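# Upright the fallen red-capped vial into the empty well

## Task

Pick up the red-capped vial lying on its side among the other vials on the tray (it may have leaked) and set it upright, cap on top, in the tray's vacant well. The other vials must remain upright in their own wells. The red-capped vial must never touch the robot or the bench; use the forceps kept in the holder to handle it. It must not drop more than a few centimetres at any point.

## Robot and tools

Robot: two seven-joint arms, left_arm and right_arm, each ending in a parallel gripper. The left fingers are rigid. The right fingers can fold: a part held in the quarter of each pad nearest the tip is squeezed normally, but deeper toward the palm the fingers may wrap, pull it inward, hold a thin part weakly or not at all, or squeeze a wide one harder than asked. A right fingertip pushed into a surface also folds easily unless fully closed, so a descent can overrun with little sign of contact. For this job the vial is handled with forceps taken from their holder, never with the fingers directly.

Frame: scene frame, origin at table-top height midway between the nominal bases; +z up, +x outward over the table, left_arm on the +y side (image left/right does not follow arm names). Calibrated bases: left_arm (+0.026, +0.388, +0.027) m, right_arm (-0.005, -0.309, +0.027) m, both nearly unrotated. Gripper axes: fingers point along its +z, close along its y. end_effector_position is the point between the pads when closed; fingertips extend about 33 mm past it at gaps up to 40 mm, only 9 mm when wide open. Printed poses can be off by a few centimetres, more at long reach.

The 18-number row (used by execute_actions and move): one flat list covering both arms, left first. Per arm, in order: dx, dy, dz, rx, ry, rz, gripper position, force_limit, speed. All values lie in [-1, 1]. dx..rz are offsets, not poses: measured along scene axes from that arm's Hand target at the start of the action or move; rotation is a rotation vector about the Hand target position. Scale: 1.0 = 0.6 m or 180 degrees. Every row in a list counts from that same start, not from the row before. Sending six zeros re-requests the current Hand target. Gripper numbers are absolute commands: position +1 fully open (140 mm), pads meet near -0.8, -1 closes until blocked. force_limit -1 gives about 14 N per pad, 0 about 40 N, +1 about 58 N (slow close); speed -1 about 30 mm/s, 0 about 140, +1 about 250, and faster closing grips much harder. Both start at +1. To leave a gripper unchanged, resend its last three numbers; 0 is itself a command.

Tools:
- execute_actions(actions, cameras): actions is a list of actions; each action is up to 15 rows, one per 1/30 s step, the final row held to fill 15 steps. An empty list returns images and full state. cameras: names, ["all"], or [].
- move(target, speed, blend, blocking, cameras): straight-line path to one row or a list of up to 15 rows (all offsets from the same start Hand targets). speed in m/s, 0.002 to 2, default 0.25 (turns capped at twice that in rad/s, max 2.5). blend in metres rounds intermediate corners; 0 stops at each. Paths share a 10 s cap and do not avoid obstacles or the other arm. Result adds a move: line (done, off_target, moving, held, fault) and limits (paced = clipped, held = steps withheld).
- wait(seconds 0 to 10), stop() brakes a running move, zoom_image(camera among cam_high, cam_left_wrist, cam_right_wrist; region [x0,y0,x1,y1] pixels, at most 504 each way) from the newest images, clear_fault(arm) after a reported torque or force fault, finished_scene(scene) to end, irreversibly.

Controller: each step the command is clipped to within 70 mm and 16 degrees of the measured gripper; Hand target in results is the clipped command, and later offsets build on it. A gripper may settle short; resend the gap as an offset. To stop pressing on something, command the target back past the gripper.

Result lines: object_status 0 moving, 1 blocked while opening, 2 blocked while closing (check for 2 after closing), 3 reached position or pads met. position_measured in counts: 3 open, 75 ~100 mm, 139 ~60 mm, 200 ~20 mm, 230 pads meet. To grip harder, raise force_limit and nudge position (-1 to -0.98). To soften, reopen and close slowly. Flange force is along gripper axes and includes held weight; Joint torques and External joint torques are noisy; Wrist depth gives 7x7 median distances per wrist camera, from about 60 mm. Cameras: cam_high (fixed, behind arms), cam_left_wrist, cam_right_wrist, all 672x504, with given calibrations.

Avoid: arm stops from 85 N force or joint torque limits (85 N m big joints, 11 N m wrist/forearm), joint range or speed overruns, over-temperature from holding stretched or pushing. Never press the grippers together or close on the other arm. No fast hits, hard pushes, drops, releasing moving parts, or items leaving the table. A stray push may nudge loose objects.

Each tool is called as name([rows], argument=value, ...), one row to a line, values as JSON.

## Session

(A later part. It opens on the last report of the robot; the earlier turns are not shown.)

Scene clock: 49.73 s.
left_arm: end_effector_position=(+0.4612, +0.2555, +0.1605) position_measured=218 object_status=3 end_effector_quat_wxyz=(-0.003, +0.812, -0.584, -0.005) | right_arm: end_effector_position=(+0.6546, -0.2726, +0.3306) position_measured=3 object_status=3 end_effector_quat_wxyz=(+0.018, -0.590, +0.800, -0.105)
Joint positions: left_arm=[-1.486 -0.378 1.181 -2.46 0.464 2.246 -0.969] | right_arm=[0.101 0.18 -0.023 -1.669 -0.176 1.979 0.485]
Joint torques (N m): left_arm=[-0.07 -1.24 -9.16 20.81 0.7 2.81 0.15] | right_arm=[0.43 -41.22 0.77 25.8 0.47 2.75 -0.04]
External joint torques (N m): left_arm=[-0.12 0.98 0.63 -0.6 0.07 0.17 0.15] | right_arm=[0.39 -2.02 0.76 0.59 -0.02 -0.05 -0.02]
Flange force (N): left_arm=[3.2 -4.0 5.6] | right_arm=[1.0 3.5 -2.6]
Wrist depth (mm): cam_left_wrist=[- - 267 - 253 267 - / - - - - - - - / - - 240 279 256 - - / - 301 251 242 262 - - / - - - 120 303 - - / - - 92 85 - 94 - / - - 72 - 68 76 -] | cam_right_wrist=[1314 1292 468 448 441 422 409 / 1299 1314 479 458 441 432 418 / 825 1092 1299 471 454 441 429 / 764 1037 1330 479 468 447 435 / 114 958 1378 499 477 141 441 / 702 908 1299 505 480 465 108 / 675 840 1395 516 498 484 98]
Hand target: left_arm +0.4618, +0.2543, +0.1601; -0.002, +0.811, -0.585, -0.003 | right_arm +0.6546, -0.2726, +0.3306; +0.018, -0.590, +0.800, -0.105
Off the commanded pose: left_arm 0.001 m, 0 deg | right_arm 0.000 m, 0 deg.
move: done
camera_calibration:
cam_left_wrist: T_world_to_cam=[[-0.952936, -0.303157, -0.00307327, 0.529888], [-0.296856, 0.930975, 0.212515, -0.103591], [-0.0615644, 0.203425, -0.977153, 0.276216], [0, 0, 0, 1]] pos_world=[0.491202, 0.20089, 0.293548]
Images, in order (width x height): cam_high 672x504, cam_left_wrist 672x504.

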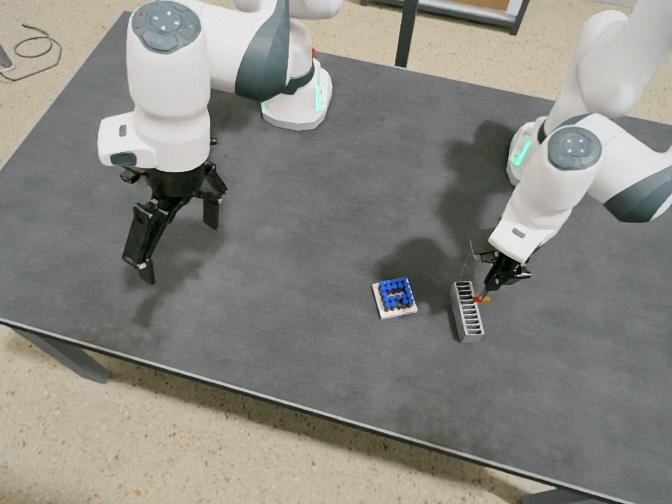

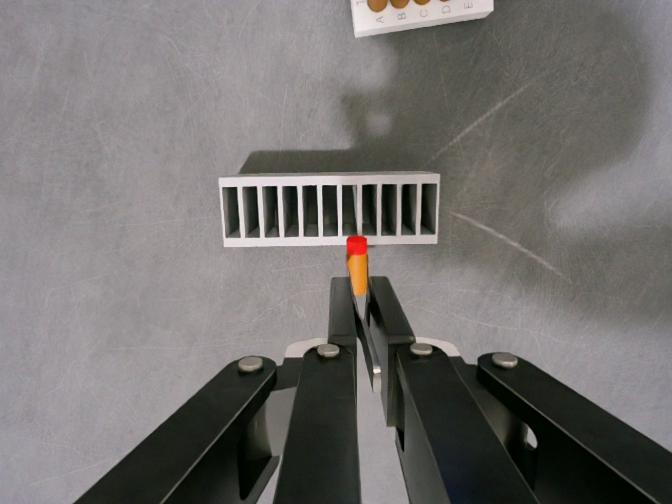

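move(target=[0,0,-0.010,0,0,0,-0.71,-1,-1,0,0,0,0,0,0,1,1,1], cameras=["cam_left_wrist","cam_high"], speed=0.03)

zoom_image(camera="cam_left_wrist", region=[270, 150, 430, 310])

zoom_image(camera="cam_high", region=[450, 250, 520, 330])

Scene clock: 50.70 s.
left_arm: end_effector_position=(+0.4613, +0.2552, +0.1547) position_measured=218 object_status=3 end_effector_quat_wxyz=(-0.002, +0.812, -0.583, -0.005) | right_arm: end_effector_position=(+0.6546, -0.2726, +0.3306) position_measured=3 object_status=3 end_effector_quat_wxyz=(+0.018, -0.590, +0.800, -0.105)
Joint positions: left_arm=[-1.506 -0.371 1.206 -2.465 0.464 2.264 -0.969] | right_arm=[0.101 0.18 -0.023 -1.669 -0.176 1.979 0.485]
Joint velocities: left_arm=[-0.003 0.001 0.002 0.001 -0.001 0.004 0] | right_arm=[within noise]
Joint torques (N m): left_arm=[-0.51 -0.72 -8.93 20.51 0.68 2.94 0.24] | right_arm=[0.44 -41.23 0.76 25.8 0.46 2.73 -0.06]
External joint torques (N m): left_arm=[-0.5 1.09 0.82 -0.81 0.05 0.28 0.24] | right_arm=[0.57 -2.14 0.91 0.62 -0.02 -0.06 -0.04]
Flange force (N): left_arm=[5.2 -6.1 8.2] | right_arm=[0.9 3.8 -2.8]
Wrist depth (mm): cam_left_wrist=[- - 266 - 261 261 - / - - 269 - - - - / - - 248 252 254 - - / - - 239 240 - 293 - / 301 - 302 119 111 - - / - - 92 85 - 94 - / - - 72 - 68 75 -] | cam_right_wrist=[1362 1292 465 447 439 420 407 / 1263 1345 1209 456 448 430 426 / 810 1103 1270 470 456 438 426 / 758 1018 1330 484 460 451 437 / 114 978 1404 493 476 142 443 / 698 911 1314 498 487 472 108 / 675 847 1458 1378 - 475 99]
Hand target: left_arm +0.4618, +0.2543, +0.1541; -0.002, +0.811, -0.585, -0.003 | right_arm +0.6546, -0.2726, +0.3306; +0.018, -0.590, +0.800, -0.105
Off the commanded pose: left_arm 0.001 m, 0 deg | right_arm 0.000 m, 0 deg.
move: done
camera_calibration:
cam_left_wrist: T_world_to_cam=[[-0.952618, -0.304162, -0.00224483, 0.529712], [-0.29775, 0.930974, 0.211263, -0.101363], [-0.0621684, 0.201921, -0.977427, 0.271373], [0, 0, 0, 1]] pos_world=[0.491303, 0.200689, 0.28785]
Images, in order (width x height): cam_high 672x504, cam_left_wrist 672x504.

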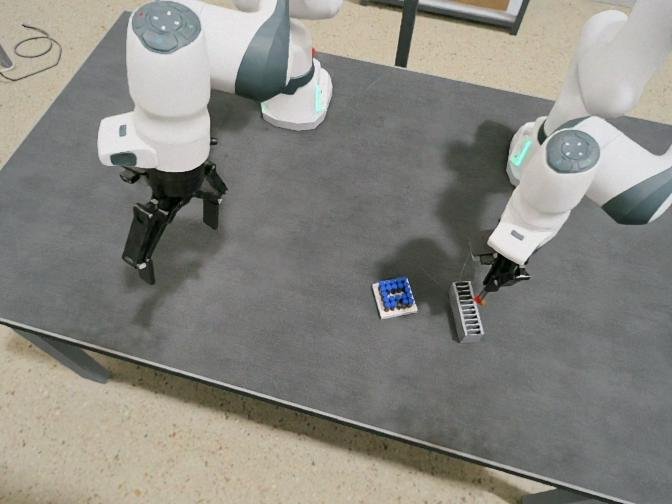

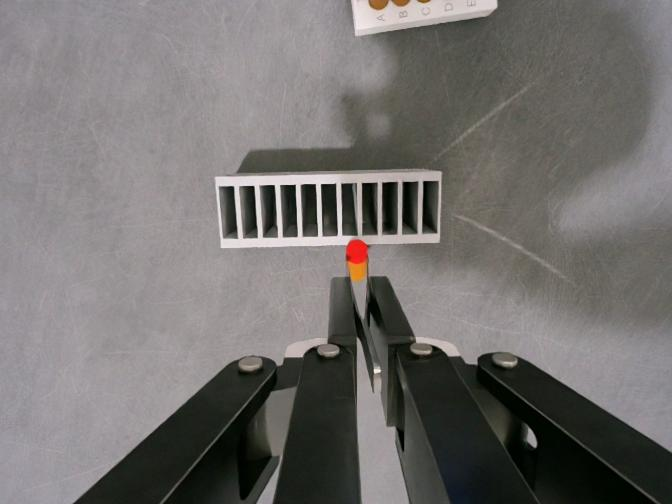

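Scaled by 3.150 from the camera's 672x504 image, which has a finer 960x720 frame.

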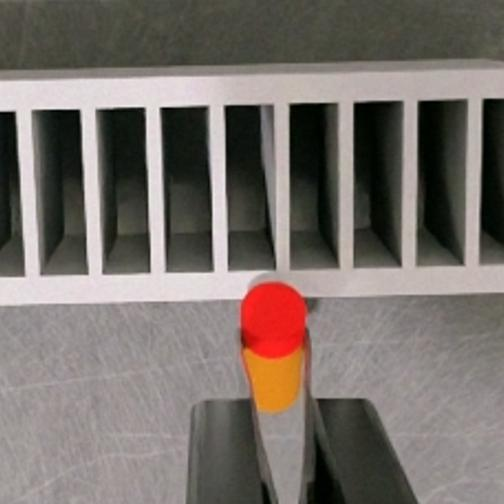

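Scaled by 6.300 from the camera's 672x504 image, which has a finer 960x720 frame.

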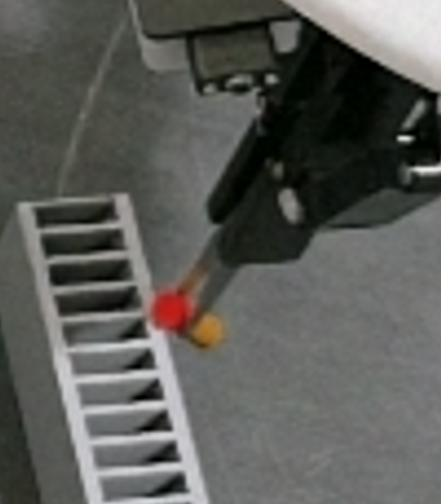

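move([
  [0,0,-0.009,0,0,0,-0.71,-1,-1,0,0,0,0,0,0,1,1,1],
  [0.0018,-0.0055,-0.009,0,0,0,-0.71,-1,-1,0,0,0,0,0,0,1,1,1],
], cameras=["cam_left_wrist","cam_high"], speed=0.03)

zoom_image(camera="cam_left_wrist", region=[270, 150, 430, 310])

zoom_image(camera="cam_high", region=[450, 250, 520, 330])

Scene clock: 52.13 s.
left_arm: end_effector_position=(+0.4615, +0.2522, +0.1482) position_measured=218 object_status=3 end_effector_quat_wxyz=(-0.003, +0.811, -0.585, -0.005) | right_arm: end_effector_position=(+0.6546, -0.2726, +0.3306) position_measured=3 object_status=3 end_effector_quat_wxyz=(+0.018, -0.590, +0.800, -0.105)
Joint positions: left_arm=[-1.542 -0.357 1.239 -2.467 0.462 2.282 -0.969] | right_arm=[0.101 0.18 -0.023 -1.669 -0.176 1.979 0.485]
Joint torques (N m): left_arm=[-0.06 -0.36 -8.65 21.13 0.69 2.78 0.18] | right_arm=[0.42 -41.16 0.81 25.83 0.45 2.75 -0.05]
External joint torques (N m): left_arm=[0.03 0.92 0.89 0.07 0.07 0.15 0.18] | right_arm=[0.43 -1.85 0.84 0.53 -0.03 -0.07 -0.03]
Flange force (N): left_arm=[4.3 -6.4 5.7] | right_arm=[0.8 3.3 -2.4]
Wrist depth (mm): cam_left_wrist=[- - - 263 247 251 - / - - - - 265 - - / - - 229 233 255 - - / - - 249 233 288 - 291 / - - - 119 118 - 292 / - - 92 85 - 94 - / - - 72 - 68 76 -] | cam_right_wrist=[1306 1306 466 453 434 422 412 / 1284 1306 477 462 443 428 419 / 793 1103 1277 470 453 441 429 / 769 1032 1345 483 462 459 441 / 114 962 1353 518 476 142 435 / 693 911 1277 502 483 478 108 / 675 869 1468 1395 511 478 98]
Hand target: left_arm +0.4629, +0.2510, +0.1487; -0.002, +0.811, -0.585, -0.003 | right_arm +0.6546, -0.2726, +0.3306; +0.018, -0.590, +0.800, -0.105
Off the commanded pose: left_arm 0.002 m, 0 deg | right_arm 0.000 m, 0 deg.
move: done
camera_calibration:
cam_left_wrist: T_world_to_cam=[[-0.953951, -0.299951, -0.00244435, 0.528658], [-0.293538, 0.931816, 0.213433, -0.0997089], [-0.0617417, 0.204322, -0.976955, 0.264773], [0, 0, 0, 1]] pos_world=[0.491393, 0.197383, 0.281245]
Images, in order (width x height): cam_high 672x504, cam_left_wrist 672x504.

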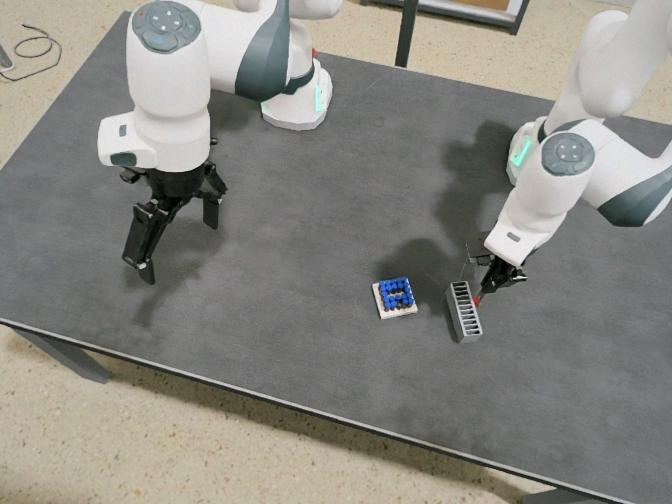

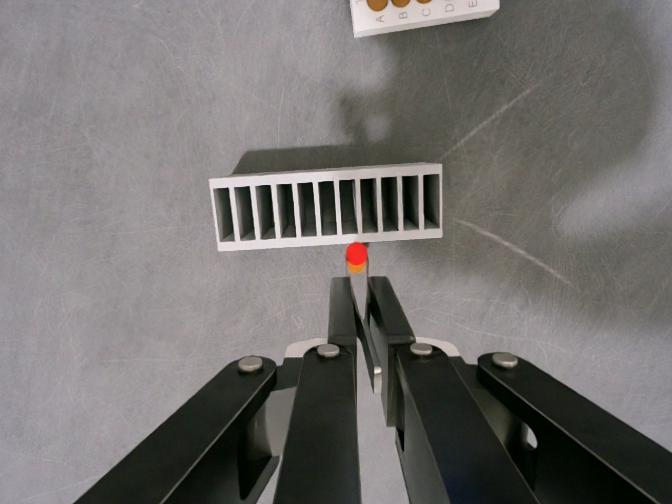

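Scaled by 3.150 from the camera's 672x504 image, which has a finer 960x720 frame.

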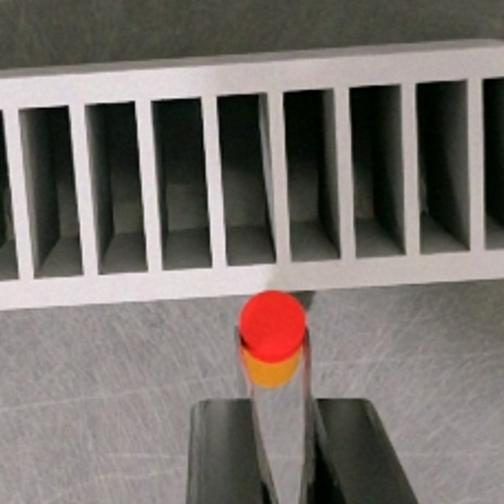

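Scaled by 6.300 from the camera's 672x504 image, which has a finer 960x720 frame.

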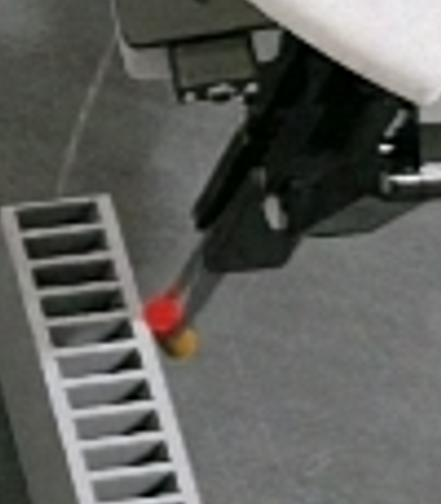

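move([
  [-0.004,0.014,0.0,0,0,0,-0.71,-1,-1,0,0,0,0,0,0,1,1,1],
  [-0.004,0.014,0.14,0,0,0,-0.71,-1,-1,0,0,0,0,0,0,1,1,1],
  [0.147,-0.23,0.14,0,0,-0.45,-0.71,-1,-1,0,0,0,0,0,0,1,1,1],
], cameras=["cam_left_wrist"], speed=[0.05,0.12,0.2])

move(target=[0,0,-0.1,-0.0676,0.1213,0,-0.71,-1,-1,0,0,0,0,0,0,1,1,1], cameras=["cam_left_wrist","cam_high"], speed=0.15)

zoom_image(camera="cam_left_wrist", region=[260, 150, 460, 310])

zoom_image(camera="cam_high", region=[360, 220, 460, 330])

Scene clock: 59.97 s.
left_arm: end_effector_position=(+0.5509, +0.1124, +0.2329) position_measured=218 object_status=3 end_effector_quat_wxyz=(+0.003, -0.242, +0.970, +0.000) | right_arm: end_effector_position=(+0.6546, -0.2726, +0.3306) position_measured=3 object_status=3 end_effector_quat_wxyz=(+0.018, -0.590, +0.800, -0.105)
Joint positions: left_arm=[-2.379 -0.79 1.595 -1.867 0.822 1.798 0.069] | right_arm=[0.101 0.18 -0.023 -1.669 -0.176 1.979 0.485]
Joint velocities: left_arm=[0.001 0.002 0 0 0.001 0 0.007] | right_arm=[within noise]
Joint torques (N m): left_arm=[-0.32 24.88 -23 17.83 1.25 2.28 0.33] | right_arm=[0.43 -41.21 0.84 25.81 0.47 2.74 0.02]
External joint torques (N m): left_arm=[-0.31 -0.29 0.41 0.12 0.5 -0.32 0.33] | right_arm=[0.4 -2.24 0.84 0.72 -0.01 -0.04 0.04]
Flange force (N): left_arm=[-2.3 -3.0 0.5] | right_arm=[1.0 3.7 -2.9]
Wrist depth (mm): cam_left_wrist=[- 330 - - - - - / - - - 326 347 337 - / - 348 - 342 - 316 - / - - - - - 327 - / - - - 119 111 - - / 911 - 92 85 - 94 - / - - 72 - 68 76 -] | cam_right_wrist=[1330 1292 460 452 434 424 413 / 1306 1322 473 465 452 433 422 / 801 1061 1299 470 452 440 426 / 769 1009 1292 480 465 451 435 / 114 958 1370 487 473 141 441 / 711 915 1284 505 484 479 108 / 675 856 1431 523 499 482 98]
Hand target: left_arm +0.5511, +0.1130, +0.2327; +0.004, -0.237, +0.972, +0.001 | right_arm +0.6546, -0.2726, +0.3306; +0.018, -0.590, +0.800, -0.105
Off the commanded pose: left_arm 0.001 m, 1 deg | right_arm 0.000 m, 0 deg.
move: done
camera_calibration:
cam_left_wrist: T_world_to_cam=[[-0.454298, 0.890824, -0.0067732, 0.164123], [0.870826, 0.445677, 0.207447, -0.546675], [0.187818, 0.0883446, -0.978223, 0.257459], [0, 0, 0, 1]] pos_world=[0.502265, 0.0746906, 0.36637]
Images, in order (width x height): cam_left_wrist 672x504.

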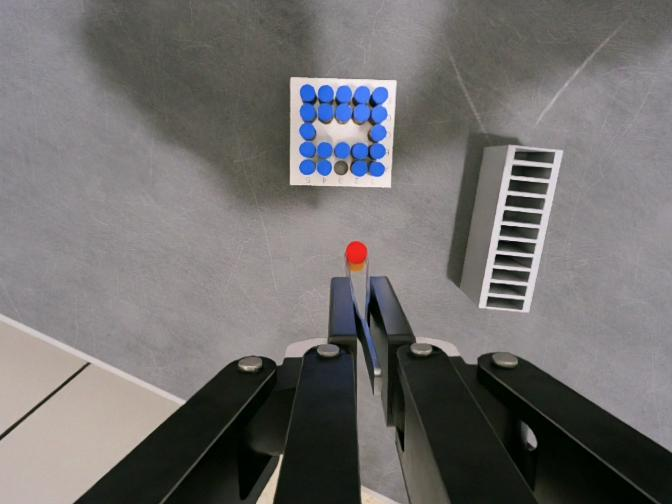

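Scene clock: 62.33 s.
left_arm: end_effector_position=(+0.5523, +0.1137, +0.1722) position_measured=218 object_status=3 end_effector_quat_wxyz=(-0.204, -0.237, +0.948, -0.056) | right_arm: end_effector_position=(+0.6546, -0.2726, +0.3306) position_measured=3 object_status=3 end_effector_quat_wxyz=(+0.018, -0.590, +0.800, -0.105)
Joint positions: left_arm=[-2.499 -1.123 1.716 -1.581 0.701 1.622 0.24] | right_arm=[0.101 0.18 -0.023 -1.669 -0.176 1.979 0.485]
Joint velocities: left_arm=[0 0 0 0 0.001 -0.002 0.007] | right_arm=[within noise]
Joint torques (N m): left_arm=[-0.39 37.51 -28.43 11.6 -0.26 1.79 0.31] | right_arm=[0.46 -41.21 0.78 25.82 0.46 2.74 -0.04]
External joint torques (N m): left_arm=[-0.48 -0.59 -0.3 0.53 0.04 -0.3 0.29] | right_arm=[0.51 -2.13 0.85 0.69 -0.02 -0.05 -0.02]
Flange force (N): left_arm=[-2.9 -3.7 -2.0] | right_arm=[0.9 3.5 -2.8]
Wrist depth (mm): cam_left_wrist=[- - - 363 - - - / - - - - - - - / - - - 287 - - - / - - - 280 - 284 - / - - - 119 110 280 307 / - - 92 85 - 94 300 / - - 72 - 68 76 -] | cam_right_wrist=[1378 1292 466 452 438 423 412 / 1270 1284 1284 461 443 434 411 / 801 1076 1299 480 457 442 431 / 764 1009 1337 479 465 452 434 / 114 966 1330 500 469 141 439 / 693 908 1330 505 491 473 108 / 669 859 1353 515 499 478 98]
Hand target: left_arm +0.5511, +0.1130, +0.1727; -0.205, -0.231, +0.949, -0.057 | right_arm +0.6546, -0.2726, +0.3306; +0.018, -0.590, +0.800, -0.105
Off the commanded pose: left_arm 0.002 m, 1 deg | right_arm 0.000 m, 0 deg.
move: done
camera_calibration:
cam_left_wrist: T_world_to_cam=[[-0.459764, 0.887791, -0.0210593, 0.169005], [0.868262, 0.444421, -0.220479, -0.460593], [-0.18638, -0.119653, -0.975164, 0.427449], [0, 0, 0, 1]] pos_world=[0.557286, 0.105802, 0.318841]
Images, in order (width x height): cam_high 672x504, cam_left_wrist 672x504.

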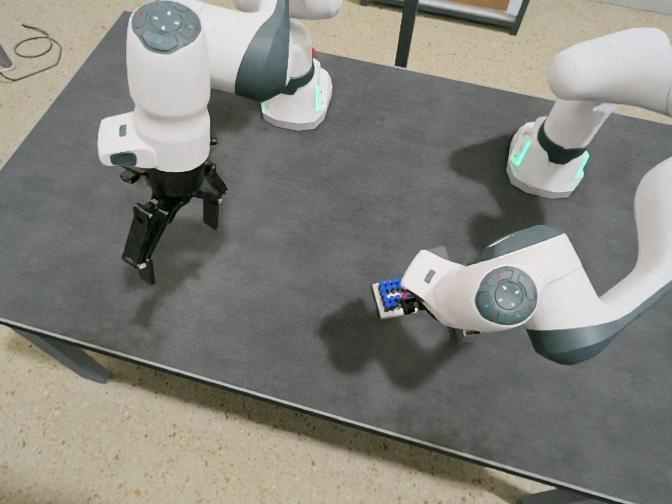

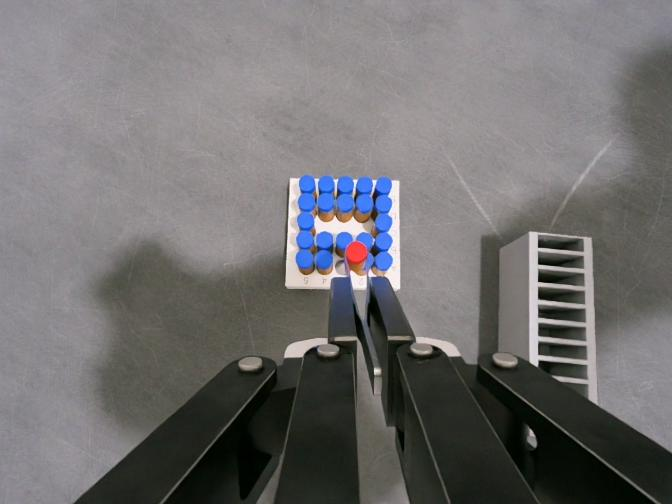

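Scaled by 2.520 from the camera's 672x504 image, which has a finer 960x720 frame.

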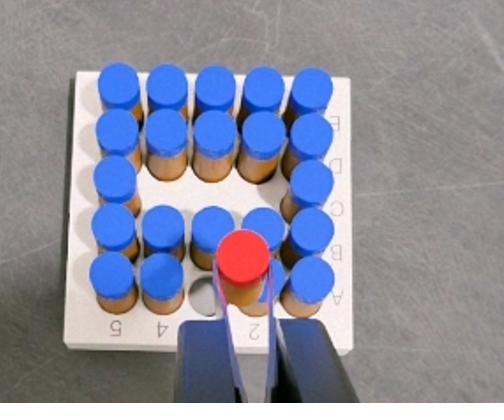

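Scaled by 4.582 from the camera's 672x504 image, which has a finer 960x720 frame.

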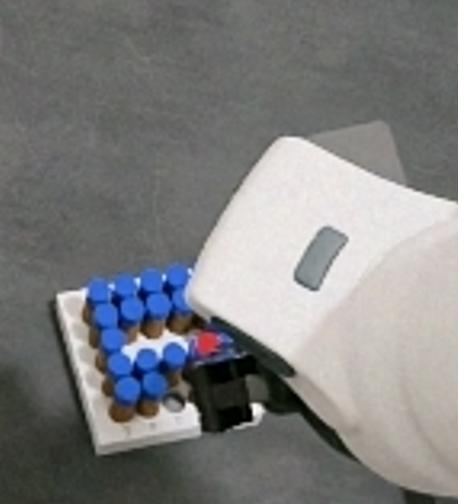

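move(target=[-0.004,-0.0167,-0.017,0,0,0,-0.71,-1,-1,0,0,0,0,0,0,1,1,1], cameras=["cam_left_wrist"], speed=0.05)

zoom_image(camera="cam_left_wrist", region=[290, 190, 420, 320])

Scene clock: 63.60 s.
left_arm: end_effector_position=(+0.5480, +0.1037, +0.1639) position_measured=218 object_status=3 end_effector_quat_wxyz=(-0.206, -0.230, +0.949, -0.056) | right_arm: end_effector_position=(+0.6546, -0.2726, +0.3306) position_measured=3 object_status=3 end_effector_quat_wxyz=(+0.018, -0.590, +0.800, -0.105)
Joint positions: left_arm=[-2.518 -1.134 1.727 -1.585 0.705 1.636 0.241] | right_arm=[0.101 0.18 -0.023 -1.669 -0.176 1.979 0.485]
Joint velocities: left_arm=[-0.001 0 -0.001 0 0 0.005 0] | right_arm=[within noise]
Joint torques (N m): left_arm=[-0.25 38.2 -28.03 10.92 -0.02 2.15 0.19] | right_arm=[0.44 -41.15 0.84 25.83 0.46 2.75 -0.01]
External joint torques (N m): left_arm=[-0.23 -0.35 0.52 -0.02 0.3 0.05 0.18] | right_arm=[0.56 -2.09 0.97 0.71 -0.01 -0.04 0.01]
Flange force (N): left_arm=[-1.6 -1.4 0.7] | right_arm=[0.6 3.4 -2.8]
Wrist depth (mm): cam_left_wrist=[- - - - - - - / - - - 341 - - - / - - - - 326 - - / - 312 - 283 303 309 271 / - 300 307 120 110 277 259 / - 293 92 85 - 95 248 / - - 72 - 68 76 -] | cam_right_wrist=[1337 1314 463 455 435 422 411 / 1314 1299 474 462 444 431 422 / 796 1076 1306 476 457 439 425 / 769 1027 1306 484 469 448 426 / 114 958 1322 486 486 141 441 / 702 911 1306 506 491 470 108 / 673 856 1413 1387 492 482 98]
Hand target: left_arm +0.5487, +0.1029, +0.1625; -0.205, -0.231, +0.949, -0.057 | right_arm +0.6546, -0.2726, +0.3306; +0.018, -0.590, +0.800, -0.105
Off the commanded pose: left_arm 0.002 m, 0 deg | right_arm 0.000 m, 0 deg.
move: done
camera_calibration:
cam_left_wrist: T_world_to_cam=[[-0.44772, 0.893865, -0.0234849, 0.168883], [0.873365, 0.431517, -0.225891, -0.454803], [-0.191782, -0.121647, -0.973869, 0.42032], [0, 0, 0, 1]] pos_world=[0.553431, 0.0964277, 0.310567]
Images, in order (width x height): cam_left_wrist 672x504.

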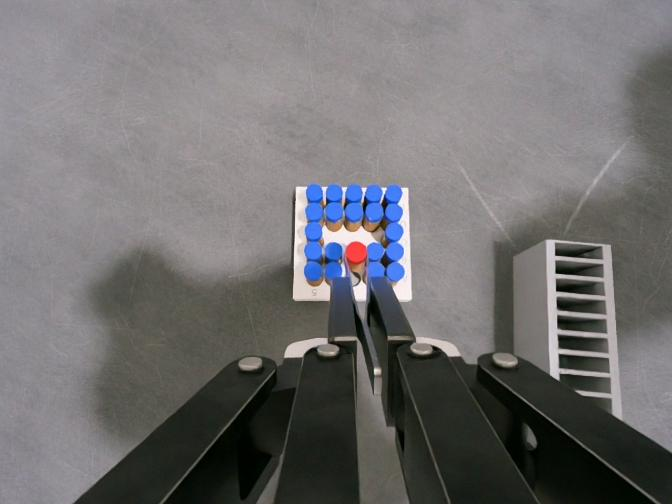

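Scaled by 3.877 from the camera's 672x504 image, which has a finer 960x720 frame.

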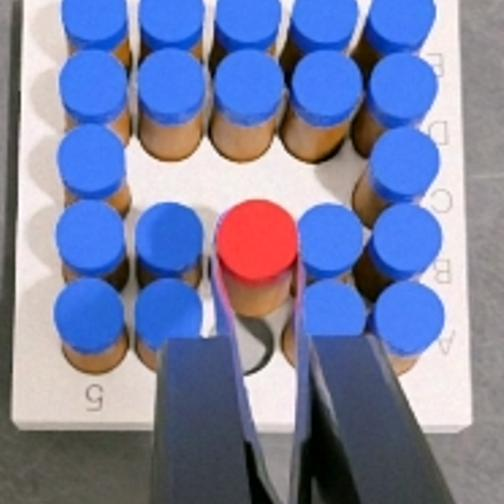

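move(target=[0.0048,0.0010,-0.014,0,0,0,-0.71,-1,-1,0,0,0,0,0,0,1,1,1], cameras=["cam_left_wrist","cam_high"], speed=0.04)

zoom_image(camera="cam_left_wrist", region=[290, 190, 420, 320])

zoom_image(camera="cam_high", region=[360, 250, 430, 330])

Scene clock: 64.57 s.
left_arm: end_effector_position=(+0.5509, +0.1039, +0.1569) position_measured=218 object_status=3 end_effector_quat_wxyz=(-0.206, -0.233, +0.949, -0.056) | right_arm: end_effector_position=(+0.6546, -0.2726, +0.3306) position_measured=3 object_status=3 end_effector_quat_wxyz=(+0.018, -0.590, +0.800, -0.105)
Joint positions: left_arm=[-2.523 -1.139 1.74 -1.581 0.71 1.646 0.241] | right_arm=[0.101 0.18 -0.023 -1.669 -0.176 1.979 0.485]
Joint velocities: left_arm=[-0.002 0.001 0.001 -0.001 0.002 0.004 -0.001] | right_arm=[within noise]
Joint torques (N m): left_arm=[-0.52 37.37 -26.73 10.8 0.34 2.05 0.2] | right_arm=[0.42 -41.21 0.78 25.86 0.47 2.74 -0.06]
External joint torques (N m): left_arm=[-0.7 -1.44 1.69 -0.15 0.63 -0.05 0.19] | right_arm=[0.39 -2.12 0.78 0.7 -0.02 -0.06 -0.04]
Flange force (N): left_arm=[-4.4 -4.3 2.5] | right_arm=[1.0 3.3 -2.8]
Wrist depth (mm): cam_left_wrist=[- 354 346 - 355 - - / - - - - - - - / 315 - - 273 - - - / - - 309 264 273 273 270 / - - - 120 112 278 266 / - - 92 85 - 94 242 / - - 72 - 68 76 -] | cam_right_wrist=[1314 1306 467 450 435 422 411 / 890 1314 473 459 453 430 421 / 804 1113 1353 465 458 441 426 / 764 1032 1353 480 467 456 438 / 114 983 1345 491 474 142 437 / 704 923 1306 505 487 475 108 / 679 856 1422 517 497 477 98]
Hand target: left_arm +0.5516, +0.1035, +0.1541; -0.205, -0.231, +0.949, -0.057 | right_arm +0.6546, -0.2726, +0.3306; +0.018, -0.590, +0.800, -0.105
Off the commanded pose: left_arm 0.003 m, 0 deg | right_arm 0.000 m, 0 deg.
move: done
camera_calibration:
cam_left_wrist: T_world_to_cam=[[-0.453408, 0.891024, -0.0222944, 0.173027], [0.870665, 0.43742, -0.224957, -0.458328], [-0.19069, -0.121408, -0.974114, 0.413512], [0, 0, 0, 1]] pos_world=[0.556355, 0.0965143, 0.303561]
Images, in order (width x height): cam_high 672x504, cam_left_wrist 672x504.

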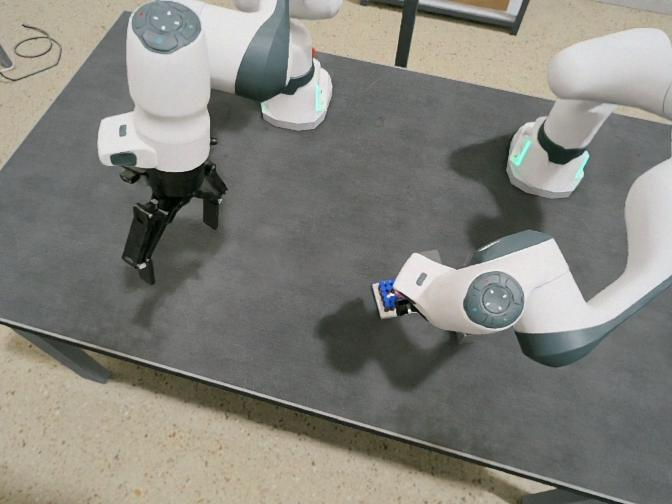

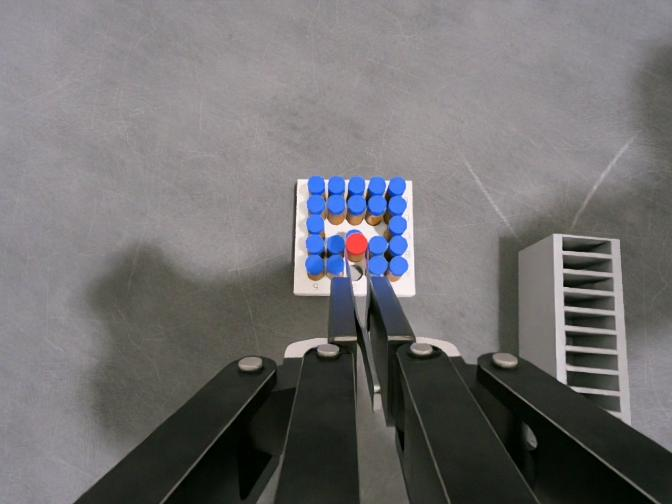

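Scaled by 3.877 from the camera's 672x504 image, which has a finer 960x720 frame.

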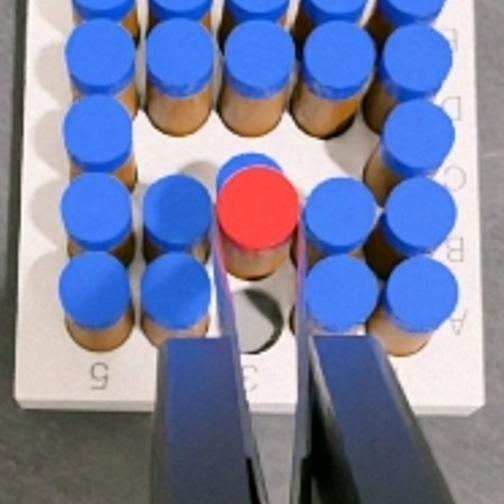

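Scaled by 6.300 from the camera's 672x504 image, which has a finer 960x720 frame.

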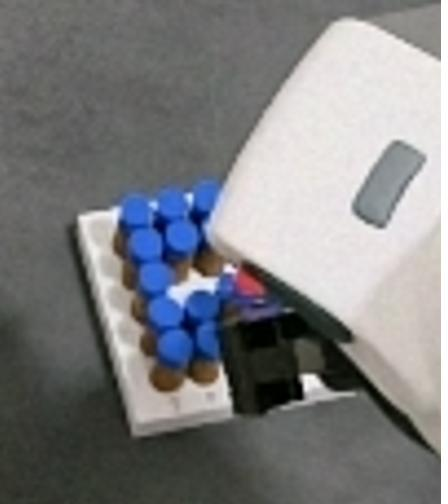

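move(target=[0.003,0.002,0.03,0,0,0,-0.71,-1,-1,0,0,0,0,0,0,1,1,1], cameras=["cam_left_wrist"], speed=0.04)

zoom_image(camera="cam_left_wrist", region=[280, 190, 440, 350])

Scene clock: 65.73 s.
left_arm: end_effector_position=(+0.5549, +0.1057, +0.1708) position_measured=218 object_status=3 end_effector_quat_wxyz=(-0.203, -0.234, +0.949, -0.057) | right_arm: end_effector_position=(+0.6546, -0.2726, +0.3306) position_measured=3 object_status=3 end_effector_quat_wxyz=(+0.018, -0.590, +0.800, -0.105)
Joint positions: left_arm=[-2.525 -1.129 1.724 -1.559 0.704 1.622 0.241] | right_arm=[0.101 0.18 -0.023 -1.669 -0.176 1.979 0.485]
Joint velocities: left_arm=[0 -0.001 -0.001 0.001 0.001 -0.004 0] | right_arm=[within noise]
Joint torques (N m): left_arm=[-0.42 38.72 -28.37 11.52 -0.55 1.86 0.16] | right_arm=[0.45 -41.22 0.83 25.81 0.46 2.75 -0.08]
External joint torques (N m): left_arm=[-0.19 -0.36 0.07 0.55 -0.23 -0.26 0.15] | right_arm=[0.53 -1.97 0.93 0.58 -0.02 -0.05 -0.07]
Flange force (N): left_arm=[-2.5 -3.1 -1.9] | right_arm=[0.8 3.5 -2.6]
Wrist depth (mm): cam_left_wrist=[- - - - 358 - - / - - - - - - - / - - - 292 326 - - / - - - 281 318 280 - / - - - 119 111 283 265 / - - 91 85 - 94 252 / - - 72 - 68 76 -] | cam_right_wrist=[1322 1270 462 450 434 421 410 / 1284 1330 1292 458 445 - - / 813 1087 1299 470 456 441 426 / 771 1037 1306 477 466 451 435 / 114 983 1353 491 477 142 440 / 698 900 1337 507 493 474 108 / 659 856 1413 515 499 479 98]
Hand target: left_arm +0.5534, +0.1047, +0.1721; -0.205, -0.231, +0.949, -0.057 | right_arm +0.6546, -0.2726, +0.3306; +0.018, -0.590, +0.800, -0.105
Off the commanded pose: left_arm 0.002 m, 0 deg | right_arm 0.000 m, 0 deg.
move: done
camera_calibration:
cam_left_wrist: T_world_to_cam=[[-0.455452, 0.889957, -0.0232383, 0.175055], [0.870681, 0.439838, -0.220131, -0.460524], [-0.185686, -0.120492, -0.975193, 0.425302], [0, 0, 0, 1]] pos_world=[0.559671, 0.0980106, 0.317444]
Images, in order (width x height): cam_left_wrist 672x504.

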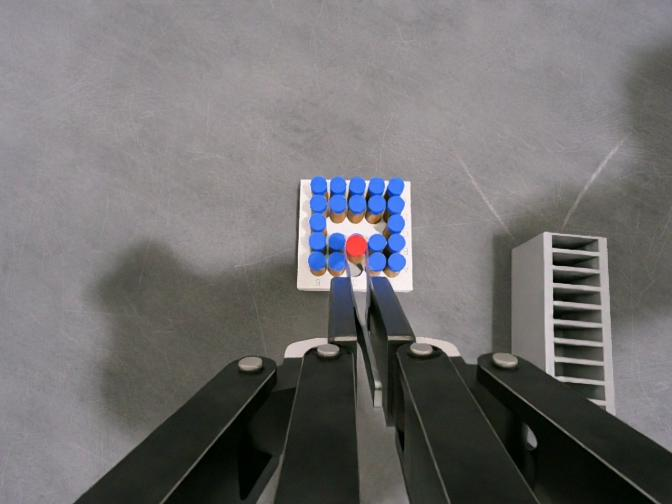

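Scaled by 3.150 from the camera's 672x504 image, which has a finer 960x720 frame.

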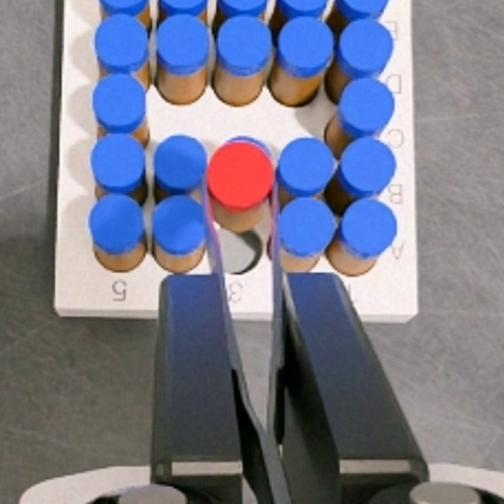

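move(target=[-0.0077,-0.0033,0.005,0.0108,-0.0194,0,-0.71,-1,-1,0,0,0,0,0,0,1,1,1], cameras=["cam_left_wrist"], speed=0.05)

zoom_image(camera="cam_left_wrist", region=[290, 190, 420, 320])

Scene clock: 67.43 s.
left_arm: end_effector_position=(+0.5472, +0.1024, +0.1751) position_measured=218 object_status=3 end_effector_quat_wxyz=(-0.174, -0.228, +0.957, -0.047) | right_arm: end_effector_position=(+0.6546, -0.2726, +0.3306) position_measured=3 object_status=3 end_effector_quat_wxyz=(+0.018, -0.590, +0.800, -0.105)
Joint positions: left_arm=[-2.502 -1.079 1.711 -1.636 0.721 1.665 0.219] | right_arm=[0.101 0.18 -0.023 -1.669 -0.176 1.979 0.485]
Joint velocities: left_arm=[0 -0.001 -0.001 -0.001 -0.001 0.004 -0.004] | right_arm=[within noise]
Joint torques (N m): left_arm=[0.71 37.05 -27.64 11.76 0.03 2.32 0.1] | right_arm=[0.42 -41.26 0.76 25.79 0.45 2.73 -0.06]
External joint torques (N m): left_arm=[0.85 0.45 0.4 -0.2 0.16 0.09 0.09] | right_arm=[0.59 -2.21 0.93 0.65 -0.02 -0.05 -0.04]
Flange force (N): left_arm=[1.2 3.5 0.9] | right_arm=[0.9 3.9 -2.9]
Wrist depth (mm): cam_left_wrist=[- - - - - - - / 336 - - 341 333 - 338 / - - 331 283 333 - - / - 318 - 281 322 282 - / 307 - - 120 111 288 265 / 303 - 92 85 - 94 84 / - - 72 - 68 75 -] | cam_right_wrist=[1306 1242 468 449 439 422 410 / 1277 1299 1337 459 462 434 422 / 810 1097 1314 471 456 441 431 / 774 1014 1306 481 465 448 434 / 114 978 1330 492 475 142 441 / 706 911 1299 506 483 470 108 / 675 863 1413 514 495 482 98]
Hand target: left_arm +0.5487, +0.1028, +0.1751; -0.172, -0.233, +0.956, -0.047 | right_arm +0.6546, -0.2726, +0.3306; +0.018, -0.590, +0.800, -0.105
Off the commanded pose: left_arm 0.002 m, 1 deg | right_arm 0.000 m, 0 deg.
move: done
camera_calibration:
cam_left_wrist: T_world_to_cam=[[-0.440577, 0.897464, -0.0212431, 0.165291], [0.887685, 0.432005, -0.159337, -0.470554], [-0.133822, -0.0890572, -0.986996, 0.398151], [0, 0, 0, 1]] pos_world=[0.543808, 0.0903969, 0.321508]
Images, in order (width x height): cam_left_wrist 672x504.

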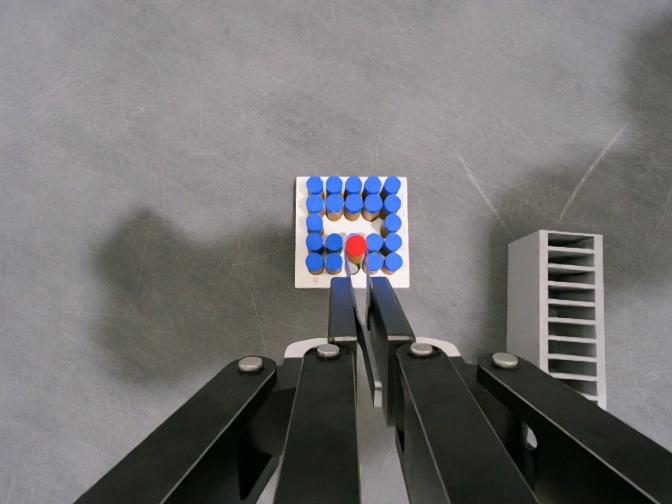

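Scaled by 3.877 from the camera's 672x504 image, which has a finer 960x720 frame.

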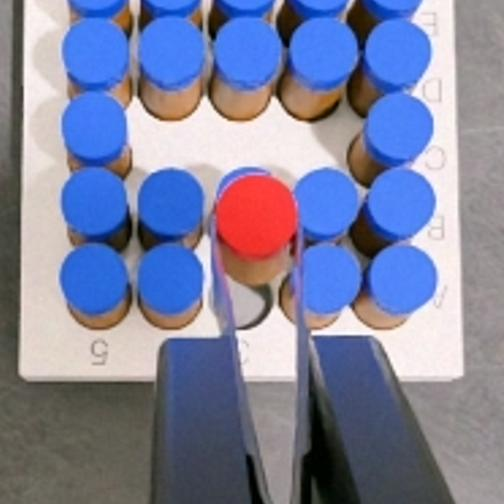

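move(target=[0.0042,-0.0002,-0.018,0,0,0,-0.71,-1,-1,0,0,0,0,0,0,1,1,1], cameras=["cam_left_wrist"], speed=0.05)

zoom_image(camera="cam_left_wrist", region=[290, 190, 420, 320])

Scene clock: 68.53 s.
left_arm: end_effector_position=(+0.5505, +0.1035, +0.1657) position_measured=218 object_status=3 end_effector_quat_wxyz=(-0.174, -0.232, +0.956, -0.047) | right_arm: end_effector_position=(+0.6546, -0.2726, +0.3306) position_measured=3 object_status=3 end_effector_quat_wxyz=(+0.018, -0.590, +0.800, -0.105)
Joint positions: left_arm=[-2.507 -1.084 1.729 -1.636 0.727 1.681 0.218] | right_arm=[0.101 0.18 -0.023 -1.669 -0.176 1.979 0.485]
Joint velocities: left_arm=[0 0.001 0 0 0.001 0.004 -0.002] | right_arm=[within noise]
Joint torques (N m): left_arm=[-0.39 36.74 -27.21 12.04 0.33 2.32 0.14] | right_arm=[0.43 -41.25 0.8 25.76 0.47 2.76 -0.02]
External joint torques (N m): left_arm=[-0.22 -0.21 0.83 0.13 0.44 0.1 0.13] | right_arm=[0.38 -2.13 0.78 0.59 -0.02 -0.04 0]
Flange force (N): left_arm=[-2.2 -2.2 1.0] | right_arm=[1.2 3.9 -2.6]
Wrist depth (mm): cam_left_wrist=[- - - - 343 - - / - - - - - - 326 / - - - 277 - - - / - - - 284 291 288 264 / - - - 119 119 275 263 / - - 91 85 - 94 251 / - - 72 - 68 75 -] | cam_right_wrist=[1330 1292 468 453 435 420 411 / 1306 1322 477 458 448 424 417 / 813 1071 1292 464 455 441 429 / 753 1037 1353 487 457 448 432 / 114 962 1362 484 474 141 115 / 706 911 1284 502 483 473 108 / 673 853 1422 517 500 479 98]
Hand target: left_arm +0.5513, +0.1026, +0.1643; -0.172, -0.233, +0.956, -0.047 | right_arm +0.6546, -0.2726, +0.3306; +0.018, -0.590, +0.800, -0.105
Off the commanded pose: left_arm 0.002 m, 0 deg | right_arm 0.000 m, 0 deg.
move: done
camera_calibration:
cam_left_wrist: T_world_to_cam=[[-0.448269, 0.893684, -0.0195763, 0.169978], [0.88408, 0.440002, -0.157481, -0.474642], [-0.132125, -0.087901, -0.987328, 0.38844], [0, 0, 0, 1]] pos_world=[0.54714, 0.0910806, 0.312098]
Images, in order (width x height): cam_left_wrist 672x504.

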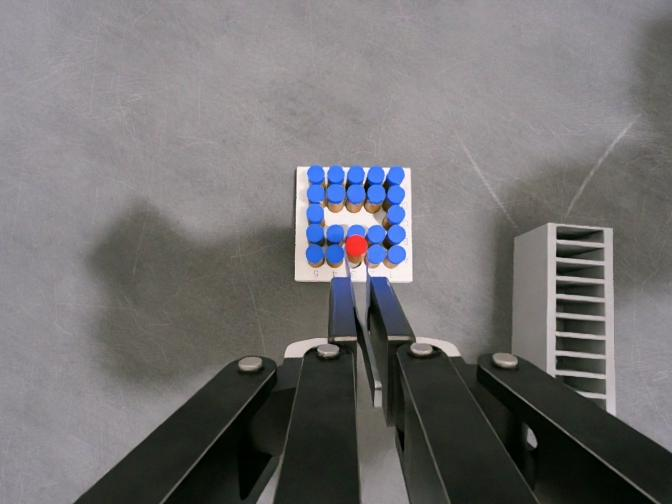

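Scaled by 3.877 from the camera's 672x504 image, which has a finer 960x720 frame.

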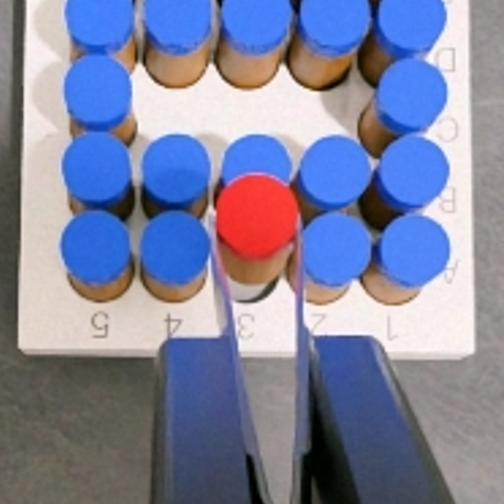

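move(target=[-0.0018,-0.0013,-0.015,0,0,0,-0.71,-1,-1,0,0,0,0,0,0,1,1,1], cameras=["cam_left_wrist"], speed=0.04)

zoom_image(camera="cam_left_wrist", region=[290, 190, 420, 320])

Scene clock: 69.67 s.
left_arm: end_effector_position=(+0.5497, +0.1028, +0.1568) position_measured=218 object_status=3 end_effector_quat_wxyz=(-0.173, -0.232, +0.956, -0.047) | right_arm: end_effector_position=(+0.6546, -0.2726, +0.3306) position_measured=3 object_status=3 end_effector_quat_wxyz=(+0.018, -0.590, +0.800, -0.105)
Joint positions: left_arm=[-2.508 -1.089 1.741 -1.647 0.733 1.698 0.218] | right_arm=[0.101 0.18 -0.023 -1.669 -0.176 1.979 0.485]
Joint velocities: left_arm=[-0.002 0.001 0.002 -0.001 -0.001 0.005 -0.001] | right_arm=[within noise]
Joint torques (N m): left_arm=[-0.43 36.82 -27.33 11.69 0.31 2.33 0.16] | right_arm=[0.42 -41.17 0.8 25.79 0.47 2.73 -0.03]
External joint torques (N m): left_arm=[-0.46 -0.18 0.76 -0.22 0.4 0.11 0.15] | right_arm=[0.47 -2.02 0.87 0.6 -0.01 -0.06 -0.01]
Flange force (N): left_arm=[-1.4 -1.7 1.5] | right_arm=[0.9 3.5 -2.6]
Wrist depth (mm): cam_left_wrist=[- - - - - - 330 / - - - - - - - / - - - 269 - - - / - - 303 279 272 269 261 / - - - 120 112 264 253 / - - 92 85 - 94 244 / - - 72 - 68 75 -] | cam_right_wrist=[1306 1284 466 448 450 422 412 / 1270 1330 474 461 453 434 422 / 782 1071 1322 465 454 445 426 / 779 1032 1330 484 467 445 437 / 114 958 1322 495 465 142 434 / 693 900 1322 506 495 473 108 / 685 863 1440 513 502 478 99]
Hand target: left_arm +0.5502, +0.1019, +0.1553; -0.172, -0.233, +0.956, -0.047 | right_arm +0.6546, -0.2726, +0.3306; +0.018, -0.590, +0.800, -0.105
Off the commanded pose: left_arm 0.002 m, 0 deg | right_arm 0.000 m, 0 deg.
move: done
camera_calibration:
cam_left_wrist: T_world_to_cam=[[-0.448111, 0.893756, -0.0199223, 0.169949], [0.884205, 0.439816, -0.157303, -0.475089], [-0.131828, -0.0881044, -0.987349, 0.379344], [0, 0, 0, 1]] pos_world=[0.54624, 0.0904806, 0.303198]
Images, in order (width x height): cam_left_wrist 672x504.

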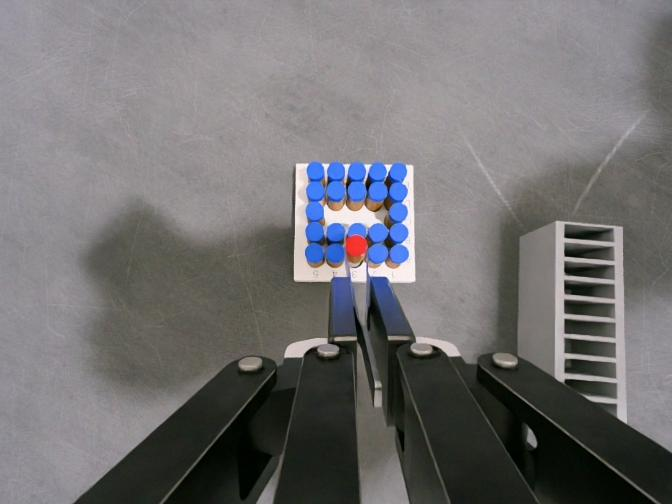

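Scaled by 3.877 from the camera's 672x504 image, which has a finer 960x720 frame.

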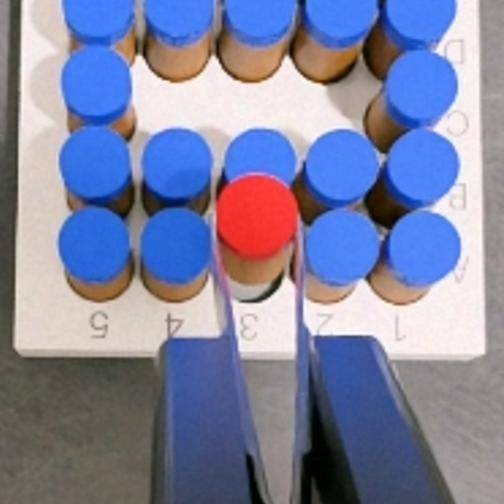

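move(target=[0,0,-0.025,0,0,0,-0.71,-1,-1,0,0,0,0,0,0,1,1,1], cameras=["cam_left_wrist"], speed=0.04)

zoom_image(camera="cam_left_wrist", region=[290, 190, 420, 320])

Scene clock: 70.77 s.
left_arm: end_effector_position=(+0.5497, +0.1028, +0.1418) position_measured=218 object_status=3 end_effector_quat_wxyz=(-0.173, -0.233, +0.956, -0.047) | right_arm: end_effector_position=(+0.6546, -0.2726, +0.3306) position_measured=3 object_status=3 end_effector_quat_wxyz=(+0.018, -0.590, +0.800, -0.105)
Joint positions: left_arm=[-2.511 -1.101 1.761 -1.659 0.746 1.722 0.218] | right_arm=[0.101 0.18 -0.023 -1.669 -0.176 1.979 0.485]
Joint velocities: left_arm=[0 0 0.001 -0.001 0.001 0.004 -0.001] | right_arm=[within noise]
Joint torques (N m): left_arm=[-0.45 36.88 -27.51 11.45 0.39 2.35 0.14] | right_arm=[0.45 -41.22 0.8 25.8 0.46 2.74 -0.05]
External joint torques (N m): left_arm=[-0.56 -0.24 0.61 -0.3 0.45 0.12 0.13] | right_arm=[0.49 -2.11 0.86 0.61 -0.02 -0.06 -0.03]
Flange force (N): left_arm=[-1.0 -1.5 1.7] | right_arm=[1.0 3.7 -2.7]
Wrist depth (mm): cam_left_wrist=[- - - - - - 305 / 305 - 313 - - 293 - / 284 - - 253 - 301 - / 282 - - 248 268 254 245 / - - 271 120 112 249 242 / - - 92 85 - 94 226 / - - 72 - 68 75 -] | cam_right_wrist=[1330 1299 471 450 435 422 411 / 1263 1292 1284 462 441 435 417 / 804 1071 1322 469 468 440 425 / 774 1018 1314 487 465 450 432 / 114 970 1345 490 465 141 444 / 702 911 1362 503 488 475 108 / 681 850 1422 517 498 482 99]
Hand target: left_arm +0.5502, +0.1019, +0.1403; -0.172, -0.233, +0.956, -0.047 | right_arm +0.6546, -0.2726, +0.3306; +0.018, -0.590, +0.800, -0.105
Off the commanded pose: left_arm 0.002 m, 0 deg | right_arm 0.000 m, 0 deg.
move: done
camera_calibration:
cam_left_wrist: T_world_to_cam=[[-0.449528, 0.893057, -0.019342, 0.170459], [0.883472, 0.441297, -0.157271, -0.477239], [-0.131916, -0.0877858, -0.987366, 0.364561], [0, 0, 0, 1]] pos_world=[0.546345, 0.0903779, 0.288197]
Images, in order (width x height): cam_left_wrist 672x504.

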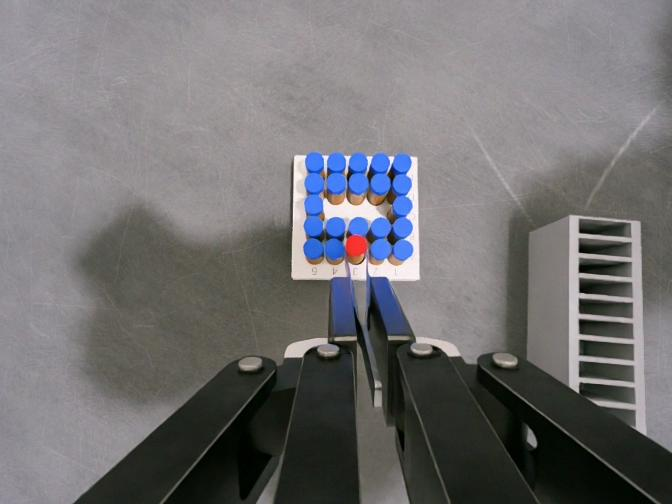

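Scaled by 3.877 from the camera's 672x504 image, which has a finer 960x720 frame.

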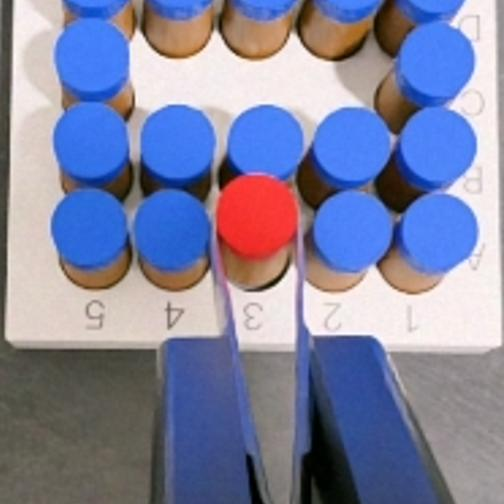

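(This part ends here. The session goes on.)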